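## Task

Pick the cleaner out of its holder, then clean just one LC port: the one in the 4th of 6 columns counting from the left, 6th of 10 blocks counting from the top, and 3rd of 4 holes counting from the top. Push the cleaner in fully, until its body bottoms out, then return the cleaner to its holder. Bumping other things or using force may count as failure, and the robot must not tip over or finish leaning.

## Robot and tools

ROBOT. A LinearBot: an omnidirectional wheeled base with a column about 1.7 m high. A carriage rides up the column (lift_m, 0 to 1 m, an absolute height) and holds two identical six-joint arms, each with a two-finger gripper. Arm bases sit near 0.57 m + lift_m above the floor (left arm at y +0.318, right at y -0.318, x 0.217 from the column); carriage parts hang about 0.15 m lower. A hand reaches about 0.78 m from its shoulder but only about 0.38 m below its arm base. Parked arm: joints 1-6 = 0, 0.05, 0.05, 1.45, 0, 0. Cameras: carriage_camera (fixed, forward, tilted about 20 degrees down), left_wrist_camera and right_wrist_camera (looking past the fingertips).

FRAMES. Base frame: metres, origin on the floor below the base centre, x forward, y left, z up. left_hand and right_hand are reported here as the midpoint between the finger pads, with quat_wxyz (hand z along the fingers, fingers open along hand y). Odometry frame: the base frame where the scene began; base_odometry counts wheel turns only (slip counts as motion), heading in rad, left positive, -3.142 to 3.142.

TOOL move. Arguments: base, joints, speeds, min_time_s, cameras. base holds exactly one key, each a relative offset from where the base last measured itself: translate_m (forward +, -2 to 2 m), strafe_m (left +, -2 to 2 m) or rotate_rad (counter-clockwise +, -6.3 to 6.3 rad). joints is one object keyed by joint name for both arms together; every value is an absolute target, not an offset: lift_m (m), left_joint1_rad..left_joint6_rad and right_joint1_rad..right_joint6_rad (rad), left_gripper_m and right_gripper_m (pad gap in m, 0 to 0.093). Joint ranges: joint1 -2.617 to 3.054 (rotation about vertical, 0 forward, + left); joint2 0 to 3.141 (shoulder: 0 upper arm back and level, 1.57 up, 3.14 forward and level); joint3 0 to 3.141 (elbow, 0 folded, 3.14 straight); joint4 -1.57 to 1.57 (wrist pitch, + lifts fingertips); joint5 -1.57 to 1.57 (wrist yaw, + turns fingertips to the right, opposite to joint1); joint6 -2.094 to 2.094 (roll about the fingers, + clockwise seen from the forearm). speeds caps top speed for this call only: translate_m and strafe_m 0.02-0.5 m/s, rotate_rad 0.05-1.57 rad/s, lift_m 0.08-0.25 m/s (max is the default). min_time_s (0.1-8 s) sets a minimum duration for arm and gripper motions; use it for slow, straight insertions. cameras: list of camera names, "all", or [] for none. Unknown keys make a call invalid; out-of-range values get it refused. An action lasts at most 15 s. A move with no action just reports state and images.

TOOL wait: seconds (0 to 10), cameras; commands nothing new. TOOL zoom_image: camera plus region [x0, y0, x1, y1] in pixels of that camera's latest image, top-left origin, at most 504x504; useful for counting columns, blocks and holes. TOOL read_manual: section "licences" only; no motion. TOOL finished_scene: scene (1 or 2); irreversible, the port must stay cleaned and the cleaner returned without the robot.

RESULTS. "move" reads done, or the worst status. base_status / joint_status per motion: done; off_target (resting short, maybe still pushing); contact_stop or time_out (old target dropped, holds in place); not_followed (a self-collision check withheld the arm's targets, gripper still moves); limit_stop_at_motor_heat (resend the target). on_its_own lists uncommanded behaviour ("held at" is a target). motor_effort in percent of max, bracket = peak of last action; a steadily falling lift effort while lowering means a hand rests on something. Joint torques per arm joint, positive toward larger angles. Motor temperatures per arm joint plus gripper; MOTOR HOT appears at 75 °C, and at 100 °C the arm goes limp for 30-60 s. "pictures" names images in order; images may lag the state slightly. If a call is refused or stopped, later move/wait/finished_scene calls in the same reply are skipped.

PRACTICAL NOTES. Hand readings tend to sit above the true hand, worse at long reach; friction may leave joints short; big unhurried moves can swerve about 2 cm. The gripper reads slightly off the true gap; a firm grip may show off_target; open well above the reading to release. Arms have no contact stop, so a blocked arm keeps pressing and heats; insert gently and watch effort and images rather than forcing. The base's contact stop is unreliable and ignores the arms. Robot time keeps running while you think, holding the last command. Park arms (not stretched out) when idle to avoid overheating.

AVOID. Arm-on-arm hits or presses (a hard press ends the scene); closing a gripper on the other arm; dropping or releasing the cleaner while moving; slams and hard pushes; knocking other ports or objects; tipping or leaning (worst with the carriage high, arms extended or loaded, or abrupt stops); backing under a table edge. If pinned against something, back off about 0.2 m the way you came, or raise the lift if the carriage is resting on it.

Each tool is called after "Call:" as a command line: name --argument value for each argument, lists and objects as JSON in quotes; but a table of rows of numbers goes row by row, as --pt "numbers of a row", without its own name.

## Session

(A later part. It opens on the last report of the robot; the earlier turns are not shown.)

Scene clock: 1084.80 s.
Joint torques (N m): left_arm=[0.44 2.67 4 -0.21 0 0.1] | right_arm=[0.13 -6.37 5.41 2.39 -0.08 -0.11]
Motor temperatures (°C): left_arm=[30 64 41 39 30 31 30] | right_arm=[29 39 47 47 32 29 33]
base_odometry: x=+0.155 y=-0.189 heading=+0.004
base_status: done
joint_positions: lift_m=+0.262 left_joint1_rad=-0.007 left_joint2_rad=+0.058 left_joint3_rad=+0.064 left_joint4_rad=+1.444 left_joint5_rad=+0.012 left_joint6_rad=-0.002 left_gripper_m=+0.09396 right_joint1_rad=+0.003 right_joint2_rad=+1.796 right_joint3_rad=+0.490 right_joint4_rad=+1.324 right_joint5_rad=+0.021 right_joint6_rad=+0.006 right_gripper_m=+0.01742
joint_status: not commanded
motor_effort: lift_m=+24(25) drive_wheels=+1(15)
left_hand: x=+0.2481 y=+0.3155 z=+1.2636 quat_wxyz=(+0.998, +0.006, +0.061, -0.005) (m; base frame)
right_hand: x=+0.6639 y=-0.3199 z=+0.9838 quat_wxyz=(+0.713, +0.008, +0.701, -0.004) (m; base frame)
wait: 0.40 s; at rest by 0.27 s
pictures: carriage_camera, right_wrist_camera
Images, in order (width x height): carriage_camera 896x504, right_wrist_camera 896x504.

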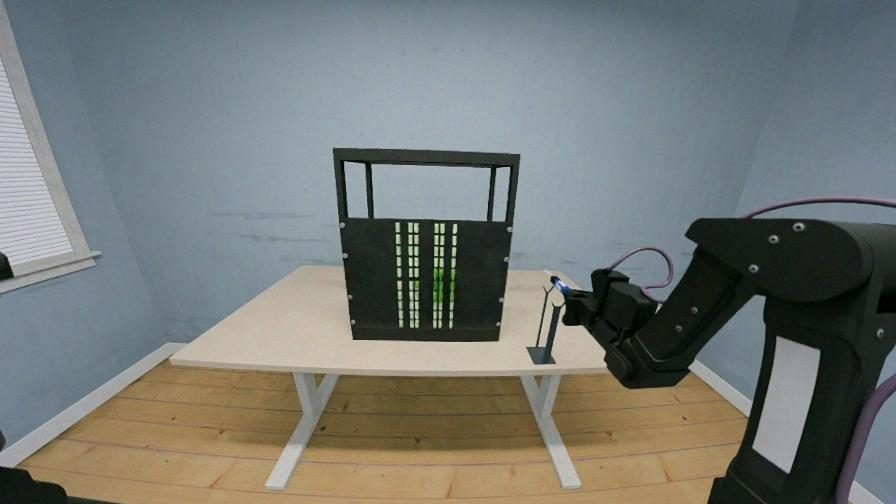

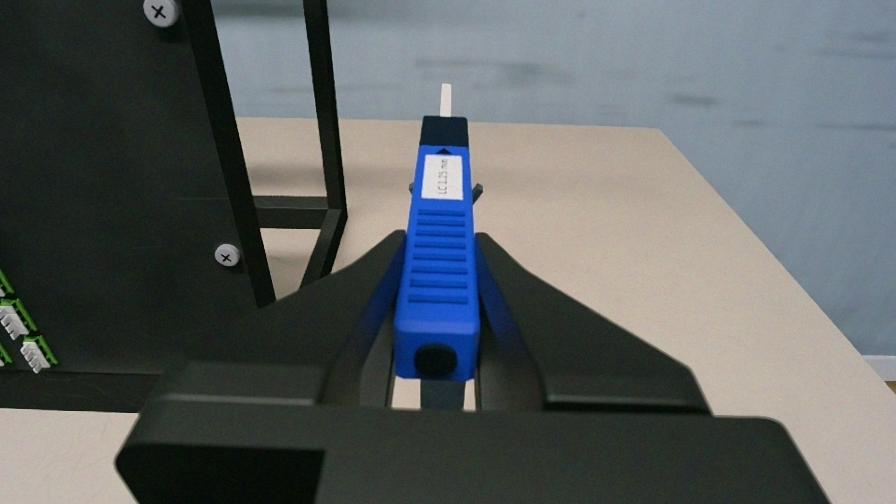

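Call:
move --base '{"translate_m": 0.006}' --speeds '{"translate_m": 0.04}' --joints '{"lift_m": 0.26}' --cameras '[]'

Call:
wait --seconds 0.5 --cameras '["right_wrist_camera"]'

Call:
zoom_image --camera "right_wrist_camera" --region '[390, 160, 500, 230]'

Call:
zoom_image --camera "right_wrist_camera" --region '[380, 370, 500, 420]'

Scene clock: 1091.03 s.
Joint torques (N m): left_arm=[0.46 2.8 3.99 -0.25 0 0.09] | right_arm=[0.12 -6.38 5.39 2.42 -0.07 -0.11]
Motor temperatures (°C): left_arm=[30 62 41 38 30 31 30] | right_arm=[29 39 46 47 32 29 33]
move: done
base_odometry: x=+0.161 y=-0.189 heading=+0.003
base_status: done
joint_positions: lift_m=+0.260 left_joint1_rad=-0.007 left_joint2_rad=+0.056 left_joint3_rad=+0.064 left_joint4_rad=+1.445 left_joint5_rad=+0.012 left_joint6_rad=-0.002 left_gripper_m=+0.09396 right_joint1_rad=+0.003 right_joint2_rad=+1.796 right_joint3_rad=+0.490 right_joint4_rad=+1.322 right_joint5_rad=+0.021 right_joint6_rad=+0.006 right_gripper_m=+0.01742
joint_status: all done
motor_effort: lift_m=+20(20) drive_wheels=-3(13)
left_hand: x=+0.2472 y=+0.3156 z=+1.2622 quat_wxyz=(+0.998, +0.006, +0.059, -0.005) (m; base frame)
right_hand: x=+0.6640 y=-0.3199 z=+0.9819 quat_wxyz=(+0.713, +0.008, +0.701, -0.004) (m; base frame)
pictures: none
No camera images: "cameras" was empty.

Scene clock: 1091.53 s.
Joint torques (N m): left_arm=[0.44 2.78 4 -0.25 0.01 0.11] | right_arm=[0.09 -6.37 5.38 2.42 -0.07 -0.11]
Motor temperatures (°C): left_arm=[30 62 41 38 30 31 30] | right_arm=[29 39 46 47 32 29 33]
base_odometry: x=+0.161 y=-0.189 heading=+0.003
base_status: done
joint_positions: lift_m=+0.260 left_joint1_rad=-0.007 left_joint2_rad=+0.056 left_joint3_rad=+0.064 left_joint4_rad=+1.445 left_joint5_rad=+0.012 left_joint6_rad=-0.002 left_gripper_m=+0.09396 right_joint1_rad=+0.003 right_joint2_rad=+1.796 right_joint3_rad=+0.490 right_joint4_rad=+1.322 right_joint5_rad=+0.021 right_joint6_rad=+0.006 right_gripper_m=+0.01742
joint_status: all done
motor_effort: lift_m=+20(20) drive_wheels=+1(13)
left_hand: x=+0.2472 y=+0.3156 z=+1.2622 quat_wxyz=(+0.998, +0.006, +0.059, -0.005) (m; base frame)
right_hand: x=+0.6640 y=-0.3199 z=+0.9819 quat_wxyz=(+0.713, +0.008, +0.701, -0.004) (m; base frame)
wait: 0.50 s; at rest by 0.27 s
pictures: right_wrist_camera
Images, in order (width x height): right_wrist_camera 896x504.

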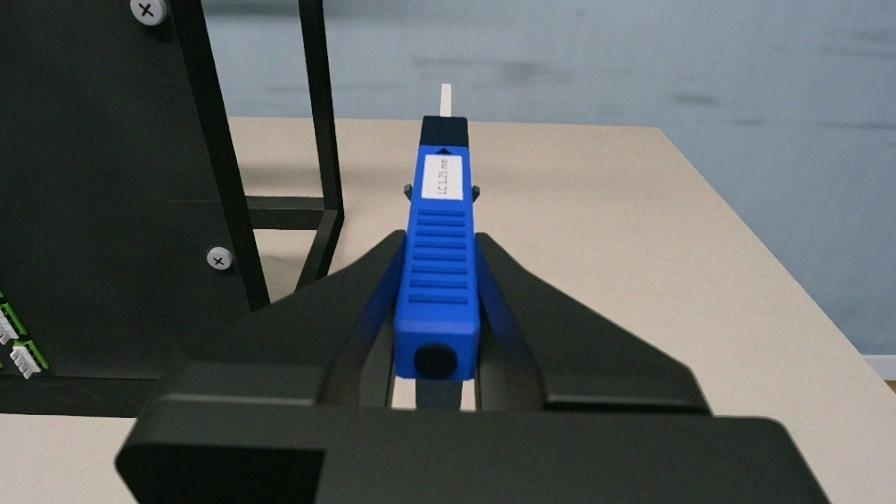

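Scaled by 4.582 from the camera's 896x504 image, which has a finer 1280x720 frame.

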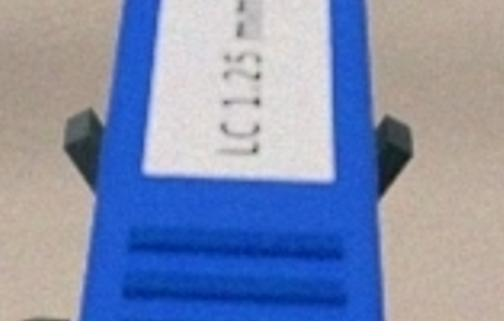

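Scaled by 4.200 from the camera's 896x504 image, which has a finer 1280x720 frame.

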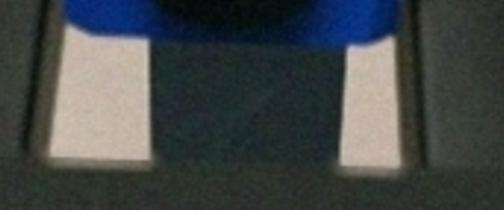

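Call:
move --joints '{"lift_m": 0.24}' --speeds '{"lift_m": 0.08}' --cameras '["right_wrist_camera"]'

Scene clock: 1102.90 s.
Joint torques (N m): left_arm=[0.47 2.96 4.18 -0.24 0 0.08] | right_arm=[0.13 -6.35 5.33 2.42 -0.07 -0.11]
Motor temperatures (°C): left_arm=[30 59 41 37 30 31 30] | right_arm=[29 39 46 47 32 29 33]
move: done
base_odometry: x=+0.161 y=-0.189 heading=+0.003
base_status: not commanded
joint_positions: lift_m=+0.240 left_joint1_rad=-0.007 left_joint2_rad=+0.054 left_joint3_rad=+0.061 left_joint4_rad=+1.445 left_joint5_rad=+0.011 left_joint6_rad=-0.002 left_gripper_m=+0.09396 right_joint1_rad=+0.003 right_joint2_rad=+1.796 right_joint3_rad=+0.490 right_joint4_rad=+1.321 right_joint5_rad=+0.021 right_joint6_rad=+0.006 right_gripper_m=+0.01742
joint_status: all done
motor_effort: lift_m=+20(21) drive_wheels=-3(3)
left_hand: x=+0.2473 y=+0.3157 z=+1.2415 quat_wxyz=(+0.998, +0.006, +0.059, -0.005) (m; base frame)
right_hand: x=+0.6641 y=-0.3199 z=+0.9619 quat_wxyz=(+0.713, +0.008, +0.701, -0.004) (m; base frame)
pictures: right_wrist_camera
Images, in order (width x height): right_wrist_camera 896x504.

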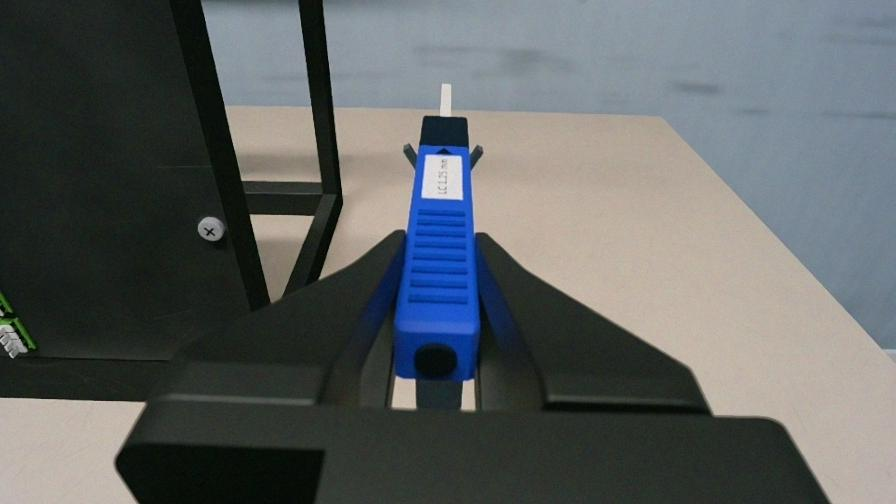

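Call:
move --joints '{"lift_m": 0.226}' --speeds '{"lift_m": 0.08}' --cameras '["right_wrist_camera"]'

Call:
zoom_image --camera "right_wrist_camera" --region '[340, 60, 560, 260]'

Scene clock: 1106.10 s.
Joint torques (N m): left_arm=[0.47 2.88 4.3 -0.24 0.01 0.1] | right_arm=[0.13 -6.38 5.31 2.44 -0.07 -0.11]
Motor temperatures (°C): left_arm=[30 58 41 37 30 31 30] | right_arm=[29 39 45 48 32 29 33]
move: done
base_odometry: x=+0.161 y=-0.189 heading=+0.003
base_status: not commanded
joint_positions: lift_m=+0.226 left_joint1_rad=-0.007 left_joint2_rad=+0.054 left_joint3_rad=+0.060 left_joint4_rad=+1.445 left_joint5_rad=+0.011 left_joint6_rad=-0.002 left_gripper_m=+0.09396 right_joint1_rad=+0.003 right_joint2_rad=+1.796 right_joint3_rad=+0.491 right_joint4_rad=+1.319 right_joint5_rad=+0.021 right_joint6_rad=+0.006 right_gripper_m=+0.01742
joint_status: all done
motor_effort: lift_m=+20(21) drive_wheels=-3(3)
left_hand: x=+0.2478 y=+0.3157 z=+1.2271 quat_wxyz=(+0.998, +0.006, +0.060, -0.005) (m; base frame)
right_hand: x=+0.6642 y=-0.3199 z=+0.9477 quat_wxyz=(+0.712, +0.008, +0.702, -0.004) (m; base frame)
pictures: right_wrist_camera
Images, in order (width x height): right_wrist_camera 896x504.

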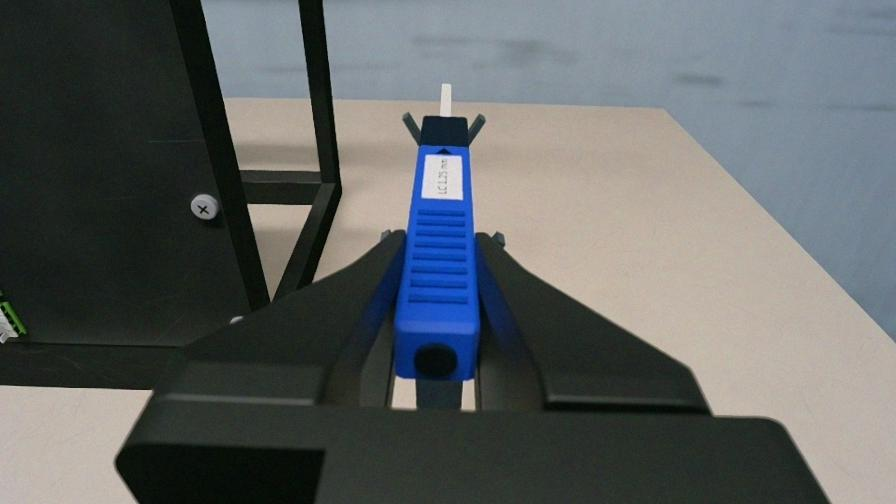

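Scaled by 2.291 from the camera's 896x504 image, which has a finer 1280x720 frame.

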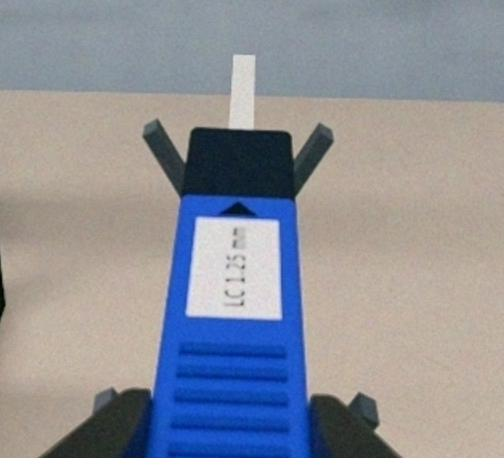

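Call:
move --joints '{"lift_m": 0.216}' --speeds '{"lift_m": 0.08}' --cameras '["right_wrist_camera"]'

Call:
move --joints '{"lift_m": 0.212}' --speeds '{"lift_m": 0.08}' --cameras '["right_wrist_camera"]'

Call:
zoom_image --camera "right_wrist_camera" --region '[340, 40, 560, 240]'

Scene clock: 1109.17 s.
Joint torques (N m): left_arm=[0.49 3.02 4.38 -0.23 0 0.1] | right_arm=[0.12 -6.37 5.3 2.47 -0.08 -0.11]
Motor temperatures (°C): left_arm=[30 58 41 37 30 31 30] | right_arm=[29 39 45 48 32 29 33]
move: done
base_odometry: x=+0.161 y=-0.189 heading=+0.003
base_status: not commanded
joint_positions: lift_m=+0.216 left_joint1_rad=-0.007 left_joint2_rad=+0.054 left_joint3_rad=+0.059 left_joint4_rad=+1.445 left_joint5_rad=+0.011 left_joint6_rad=-0.002 left_gripper_m=+0.09396 right_joint1_rad=+0.003 right_joint2_rad=+1.796 right_joint3_rad=+0.491 right_joint4_rad=+1.318 right_joint5_rad=+0.021 right_joint6_rad=+0.006 right_gripper_m=+0.01742
joint_status: all done
motor_effort: lift_m=+20(21) drive_wheels=-2(3)
left_hand: x=+0.2480 y=+0.3157 z=+1.2168 quat_wxyz=(+0.998, +0.006, +0.060, -0.005) (m; base frame)
right_hand: x=+0.6643 y=-0.3199 z=+0.9375 quat_wxyz=(+0.712, +0.008, +0.702, -0.004) (m; base frame)
pictures: right_wrist_camera
Images, in order (width x height): right_wrist_camera 896x504.

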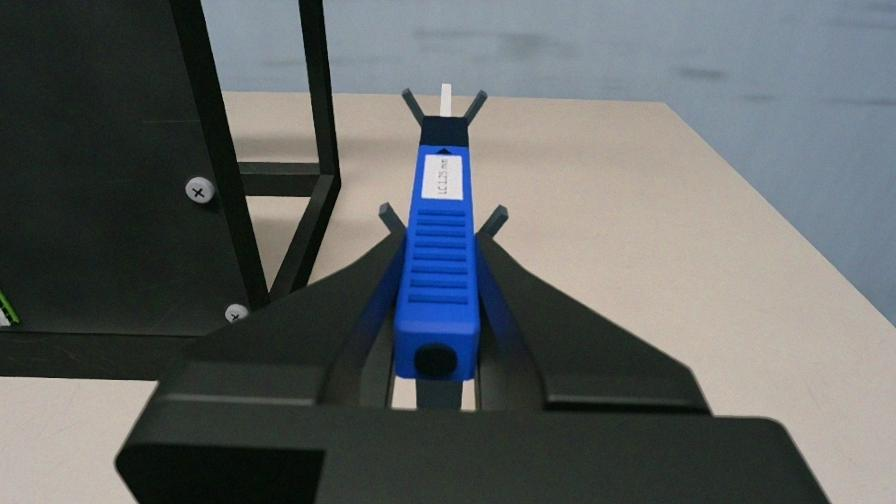

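Scene clock: 1109.60 s.
Joint torques (N m): left_arm=[0.43 2.97 4.45 -0.22 0.01 0.09] | right_arm=[0.13 -6.39 5.3 2.46 -0.07 -0.11]
Motor temperatures (°C): left_arm=[30 58 41 37 30 31 30] | right_arm=[29 39 45 48 32 29 33]
move: done
base_odometry: x=+0.161 y=-0.189 heading=+0.003
base_status: not commanded
joint_positions: lift_m=+0.212 left_joint1_rad=-0.007 left_joint2_rad=+0.054 left_joint3_rad=+0.058 left_joint4_rad=+1.445 left_joint5_rad=+0.011 left_joint6_rad=-0.002 left_gripper_m=+0.09396 right_joint1_rad=+0.003 right_joint2_rad=+1.796 right_joint3_rad=+0.491 right_joint4_rad=+1.319 right_joint5_rad=+0.021 right_joint6_rad=+0.006 right_gripper_m=+0.01742
joint_status: all done
motor_effort: lift_m=+20(21) drive_wheels=-2(3)
left_hand: x=+0.2481 y=+0.3157 z=+1.2126 quat_wxyz=(+0.998, +0.006, +0.061, -0.005) (m; base frame)
right_hand: x=+0.6643 y=-0.3199 z=+0.9336 quat_wxyz=(+0.712, +0.008, +0.702, -0.004) (m; base frame)
pictures: right_wrist_camera
Images, in order (width x height): right_wrist_camera 896x504.

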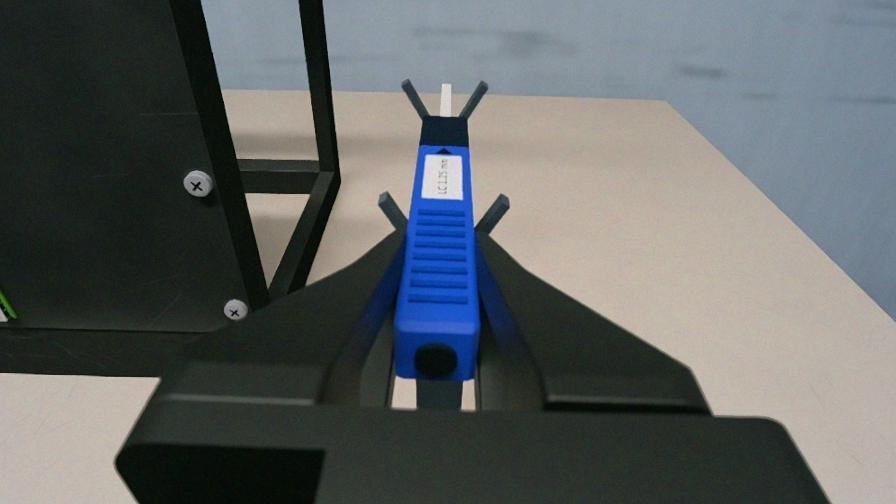

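Scaled by 2.291 from the camera's 896x504 image, which has a finer 1280x720 frame.

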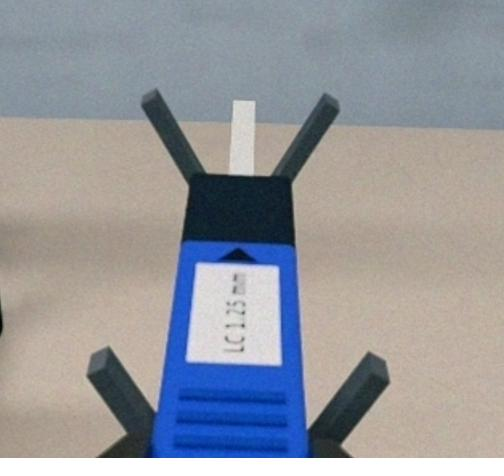

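Call:
move --joints '{"lift_m": 0.211}' --speeds '{"lift_m": 0.08}' --cameras '["right_wrist_camera"]'

Call:
move --joints '{"lift_m": 0.210}' --speeds '{"lift_m": 0.08}' --cameras '["right_wrist_camera"]'

Scene clock: 1114.67 s.
Joint torques (N m): left_arm=[0.43 3.04 4.49 -0.24 0.01 0.1] | right_arm=[0.13 -6.39 5.31 2.43 -0.07 -0.11]
Motor temperatures (°C): left_arm=[30 57 41 37 30 31 30] | right_arm=[29 39 45 49 32 29 33]
move: done
base_odometry: x=+0.161 y=-0.189 heading=+0.003
base_status: not commanded
joint_positions: lift_m=+0.211 left_joint1_rad=-0.007 left_joint2_rad=+0.053 left_joint3_rad=+0.058 left_joint4_rad=+1.445 left_joint5_rad=+0.011 left_joint6_rad=-0.002 left_gripper_m=+0.09396 right_joint1_rad=+0.003 right_joint2_rad=+1.796 right_joint3_rad=+0.491 right_joint4_rad=+1.320 right_joint5_rad=+0.021 right_joint6_rad=+0.006 right_gripper_m=+0.01742
joint_status: all done
motor_effort: lift_m=+20(20) drive_wheels=+1(1)
left_hand: x=+0.2481 y=+0.3158 z=+1.2116 quat_wxyz=(+0.998, +0.006, +0.061, -0.005) (m; base frame)
right_hand: x=+0.6643 y=-0.3199 z=+0.9331 quat_wxyz=(+0.713, +0.008, +0.701, -0.004) (m; base frame)
pictures: right_wrist_camera
Images, in order (width x height): right_wrist_camera 896x504.

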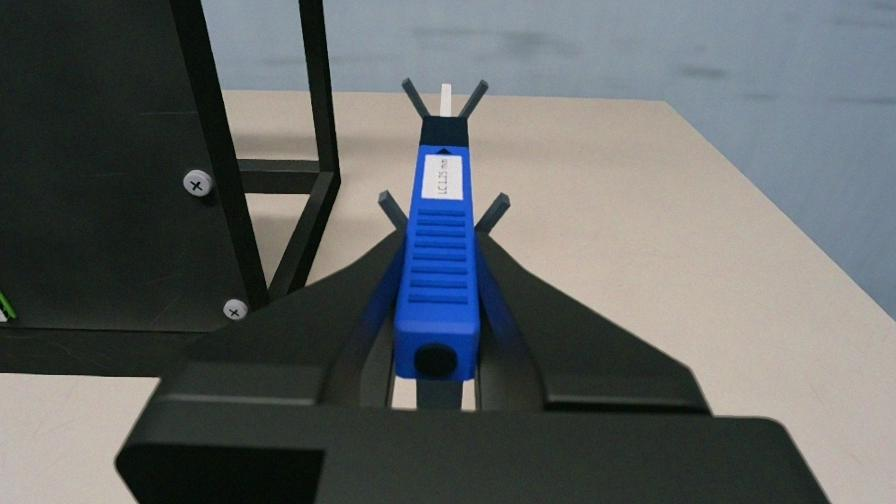

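Scene clock: 1114.97 s.
Joint torques (N m): left_arm=[0.46 3.06 4.53 -0.24 0.02 0.1] | right_arm=[0.12 -6.38 5.31 2.42 -0.08 -0.11]
Motor temperatures (°C): left_arm=[30 57 41 37 30 31 30] | right_arm=[29 39 45 49 32 29 33]
move: done
base_odometry: x=+0.161 y=-0.189 heading=+0.003
base_status: not commanded
joint_positions: lift_m=+0.210 left_joint1_rad=-0.007 left_joint2_rad=+0.052 left_joint3_rad=+0.057 left_joint4_rad=+1.445 left_joint5_rad=+0.011 left_joint6_rad=-0.002 left_gripper_m=+0.09396 right_joint1_rad=+0.003 right_joint2_rad=+1.796 right_joint3_rad=+0.491 right_joint4_rad=+1.323 right_joint5_rad=+0.021 right_joint6_rad=+0.006 right_gripper_m=+0.01742
joint_status: all done
motor_effort: lift_m=+19(20) drive_wheels=+1(2)
left_hand: x=+0.2481 y=+0.3158 z=+1.2104 quat_wxyz=(+0.998, +0.006, +0.061, -0.005) (m; base frame)
right_hand: x=+0.6643 y=-0.3199 z=+0.9327 quat_wxyz=(+0.714, +0.008, +0.701, -0.004) (m; base frame)
pictures: right_wrist_camera
Images, in order (width x height): right_wrist_camera 896x504.

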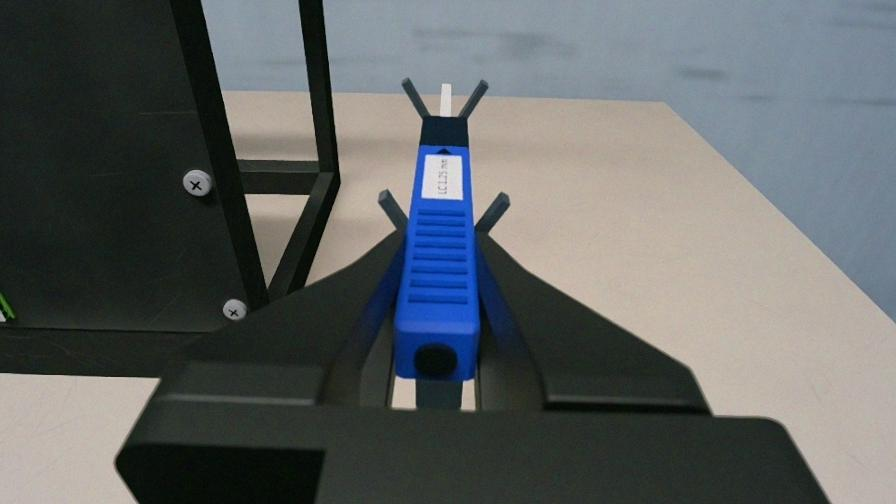

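Call:
zoom_image --camera "right_wrist_camera" --region '[340, 40, 560, 240]'

Scaled by 2.291 from the camera's 896x504 image, which has a finer 1280x720 frame.

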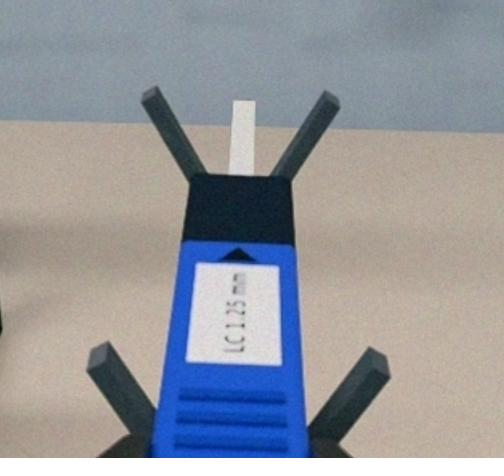

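Call:
move --joints '{"right_gripper_m": 0.03}' --min_time_s 2 --cameras '["right_wrist_camera"]'

Scene clock: 1123.13 s.
Joint torques (N m): left_arm=[0.47 3.08 4.52 -0.23 0.01 0.09] | right_arm=[0.16 -6.38 5.31 2.41 -0.07 -0.11]
Motor temperatures (°C): left_arm=[30 57 42 36 30 31 30] | right_arm=[29 39 45 48 32 29 33]
move: done
base_odometry: x=+0.161 y=-0.189 heading=+0.003
base_status: not commanded
joint_positions: lift_m=+0.210 left_joint1_rad=-0.007 left_joint2_rad=+0.052 left_joint3_rad=+0.057 left_joint4_rad=+1.445 left_joint5_rad=+0.011 left_joint6_rad=-0.002 left_gripper_m=+0.09396 right_joint1_rad=+0.003 right_joint2_rad=+1.796 right_joint3_rad=+0.491 right_joint4_rad=+1.323 right_joint5_rad=+0.021 right_joint6_rad=+0.006 right_gripper_m=+0.02995
joint_status: all done
motor_effort: lift_m=+20(20) drive_wheels=+1(2)
left_hand: x=+0.2481 y=+0.3158 z=+1.2104 quat_wxyz=(+0.998, +0.006, +0.061, -0.005) (m; base frame)
right_hand: x=+0.6643 y=-0.3199 z=+0.9327 quat_wxyz=(+0.714, +0.008, +0.701, -0.004) (m; base frame)
pictures: right_wrist_camera
Images, in order (width x height): right_wrist_camera 896x504.

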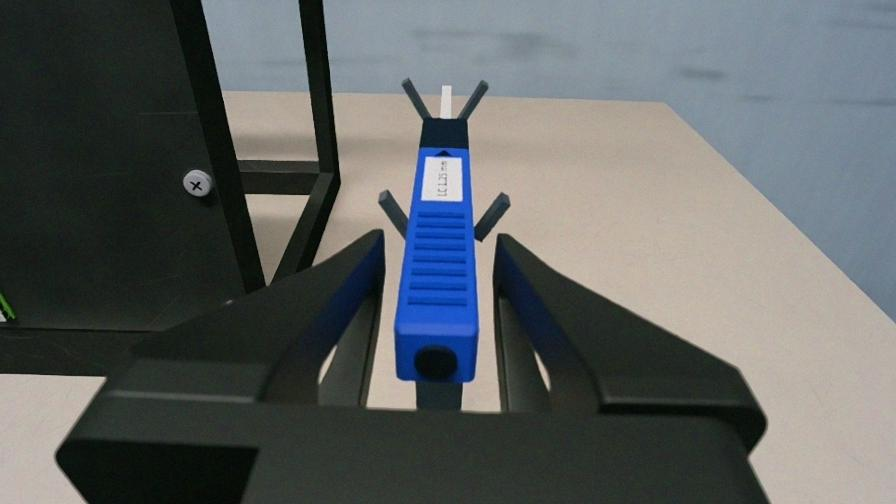

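Call:
move --joints '{"right_gripper_m": 0.055}' --min_time_s 1 --cameras '["right_wrist_camera"]'

Call:
move --base '{"translate_m": -0.12}' --speeds '{"translate_m": 0.06}' --cameras '["right_wrist_camera"]'

Scene clock: 1127.00 s.
Joint torques (N m): left_arm=[0.49 3.1 4.6 -0.23 0.01 0.09] | right_arm=[0.14 -6.38 5.29 2.41 -0.07 -0.11]
Motor temperatures (°C): left_arm=[30 56 42 36 30 31 30] | right_arm=[29 39 45 48 32 29 33]
move: done
base_odometry: x=+0.161 y=-0.189 heading=+0.003
base_status: not commanded
joint_positions: lift_m=+0.210 left_joint1_rad=-0.007 left_joint2_rad=+0.052 left_joint3_rad=+0.057 left_joint4_rad=+1.445 left_joint5_rad=+0.011 left_joint6_rad=-0.002 left_gripper_m=+0.09396 right_joint1_rad=+0.003 right_joint2_rad=+1.796 right_joint3_rad=+0.491 right_joint4_rad=+1.323 right_joint5_rad=+0.021 right_joint6_rad=+0.006 right_gripper_m=+0.05493
joint_status: all done
motor_effort: lift_m=+19(20) drive_wheels=+1(2)
left_hand: x=+0.2481 y=+0.3158 z=+1.2104 quat_wxyz=(+0.998, +0.006, +0.061, -0.005) (m; base frame)
right_hand: x=+0.6643 y=-0.3199 z=+0.9327 quat_wxyz=(+0.714, +0.008, +0.701, -0.004) (m; base frame)
pictures: right_wrist_camera
Images, in order (width x height): right_wrist_camera 896x504.

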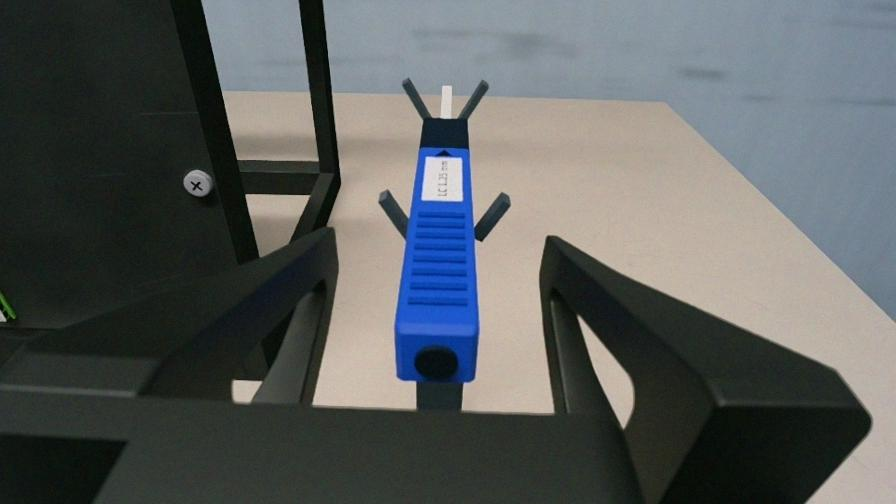

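Scene clock: 1129.53 s.
Joint torques (N m): left_arm=[0.42 3.08 4.52 -0.24 0.02 0.09] | right_arm=[0.16 -6.39 5.33 2.41 -0.07 -0.11]
Motor temperatures (°C): left_arm=[30 56 42 36 30 31 30] | right_arm=[29 39 45 48 32 29 33]
move: done
base_odometry: x=+0.041 y=-0.189 heading=+0.003
base_status: done
joint_positions: lift_m=+0.210 left_joint1_rad=-0.007 left_joint2_rad=+0.052 left_joint3_rad=+0.057 left_joint4_rad=+1.445 left_joint5_rad=+0.011 left_joint6_rad=-0.002 left_gripper_m=+0.09396 right_joint1_rad=+0.003 right_joint2_rad=+1.796 right_joint3_rad=+0.491 right_joint4_rad=+1.323 right_joint5_rad=+0.021 right_joint6_rad=+0.006 right_gripper_m=+0.05493
joint_status: not commanded
motor_effort: lift_m=+19(20) drive_wheels=-5(10)
left_hand: x=+0.2481 y=+0.3158 z=+1.2104 quat_wxyz=(+0.998, +0.006, +0.061, -0.005) (m; base frame)
right_hand: x=+0.6643 y=-0.3199 z=+0.9327 quat_wxyz=(+0.714, +0.008, +0.701, -0.004) (m; base frame)
pictures: right_wrist_camera
Images, in order (width x height): right_wrist_camera 896x504.

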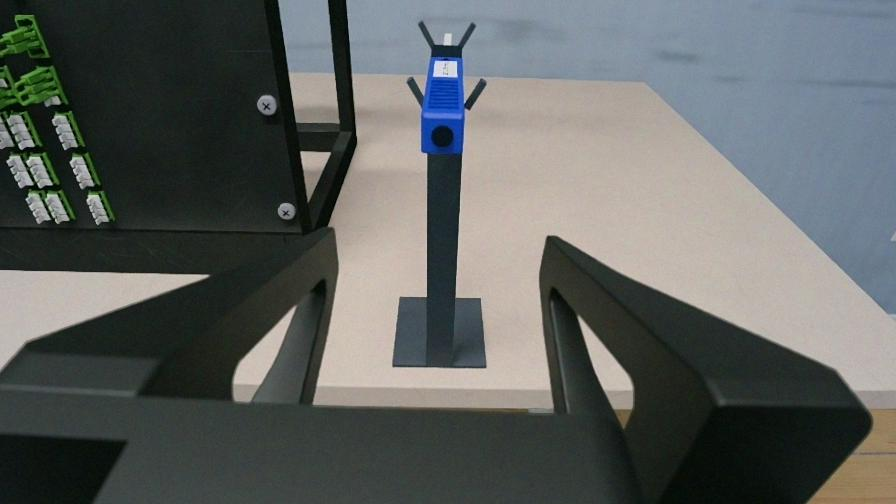

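Call:
move --base '{"translate_m": -0.15}' --speeds '{"translate_m": 0.15}' --cameras '["right_wrist_camera", "carriage_camera"]'

Call:
zoom_image --camera "right_wrist_camera" --region '[340, 0, 560, 200]'

Scene clock: 1133.60 s.
Joint torques (N m): left_arm=[0.44 3.08 4.52 -0.25 0.03 0.1] | right_arm=[0.1 -6.3 5.31 2.4 -0.07 -0.11]
Motor temperatures (°C): left_arm=[30 56 42 36 30 31 30] | right_arm=[29 39 45 48 32 29 33]
move: done
base_odometry: x=-0.109 y=-0.190 heading=+0.003
base_status: done
joint_positions: lift_m=+0.210 left_joint1_rad=-0.007 left_joint2_rad=+0.052 left_joint3_rad=+0.057 left_joint4_rad=+1.446 left_joint5_rad=+0.011 left_joint6_rad=-0.002 left_gripper_m=+0.09396 right_joint1_rad=+0.003 right_joint2_rad=+1.796 right_joint3_rad=+0.491 right_joint4_rad=+1.323 right_joint5_rad=+0.021 right_joint6_rad=+0.006 right_gripper_m=+0.05493
joint_status: not commanded
motor_effort: lift_m=+19(20) drive_wheels=-1(12)
left_hand: x=+0.2480 y=+0.3158 z=+1.2104 quat_wxyz=(+0.998, +0.006, +0.060, -0.005) (m; base frame)
right_hand: x=+0.6643 y=-0.3199 z=+0.9327 quat_wxyz=(+0.714, +0.008, +0.701, -0.004) (m; base frame)
pictures: carriage_camera, right_wrist_camera
Images, in order (width x height): carriage_camera 896x504, right_wrist_camera 896x504.

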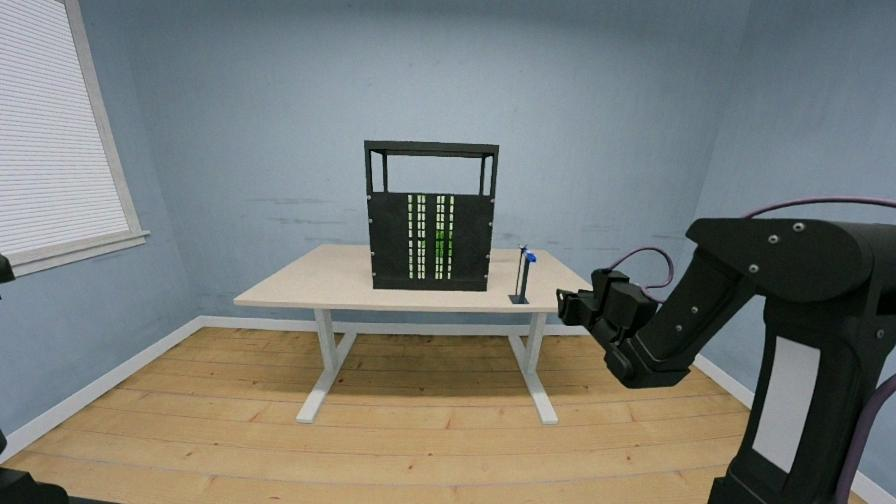

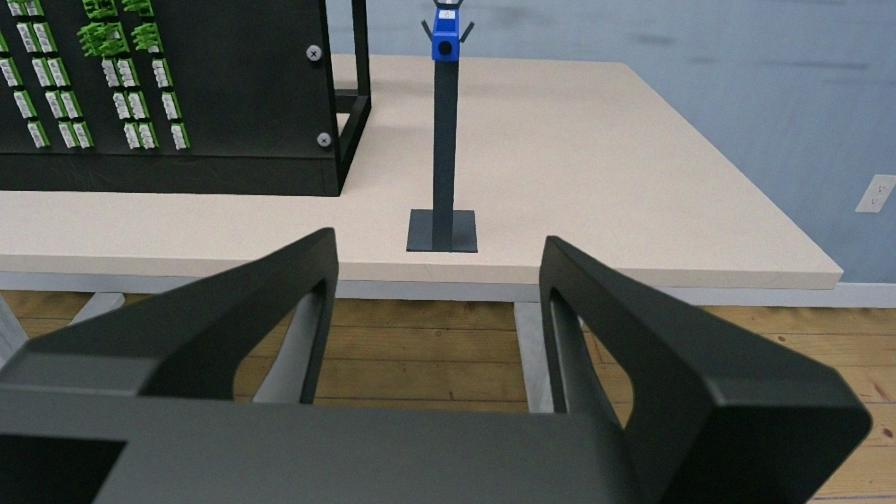

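Scaled by 2.291 from the camera's 896x504 image, which has a finer 1280x720 frame.

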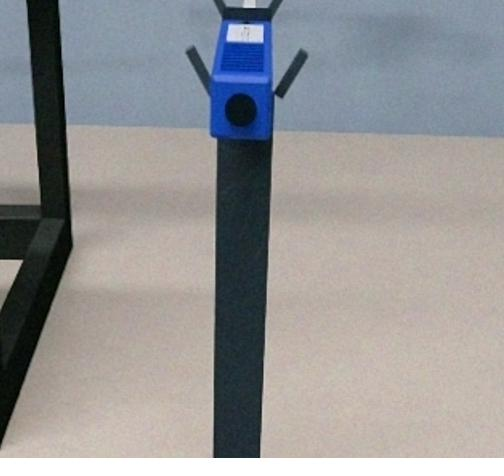

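Call:
finished_scene --scene 1

The scene is finished: the task was done.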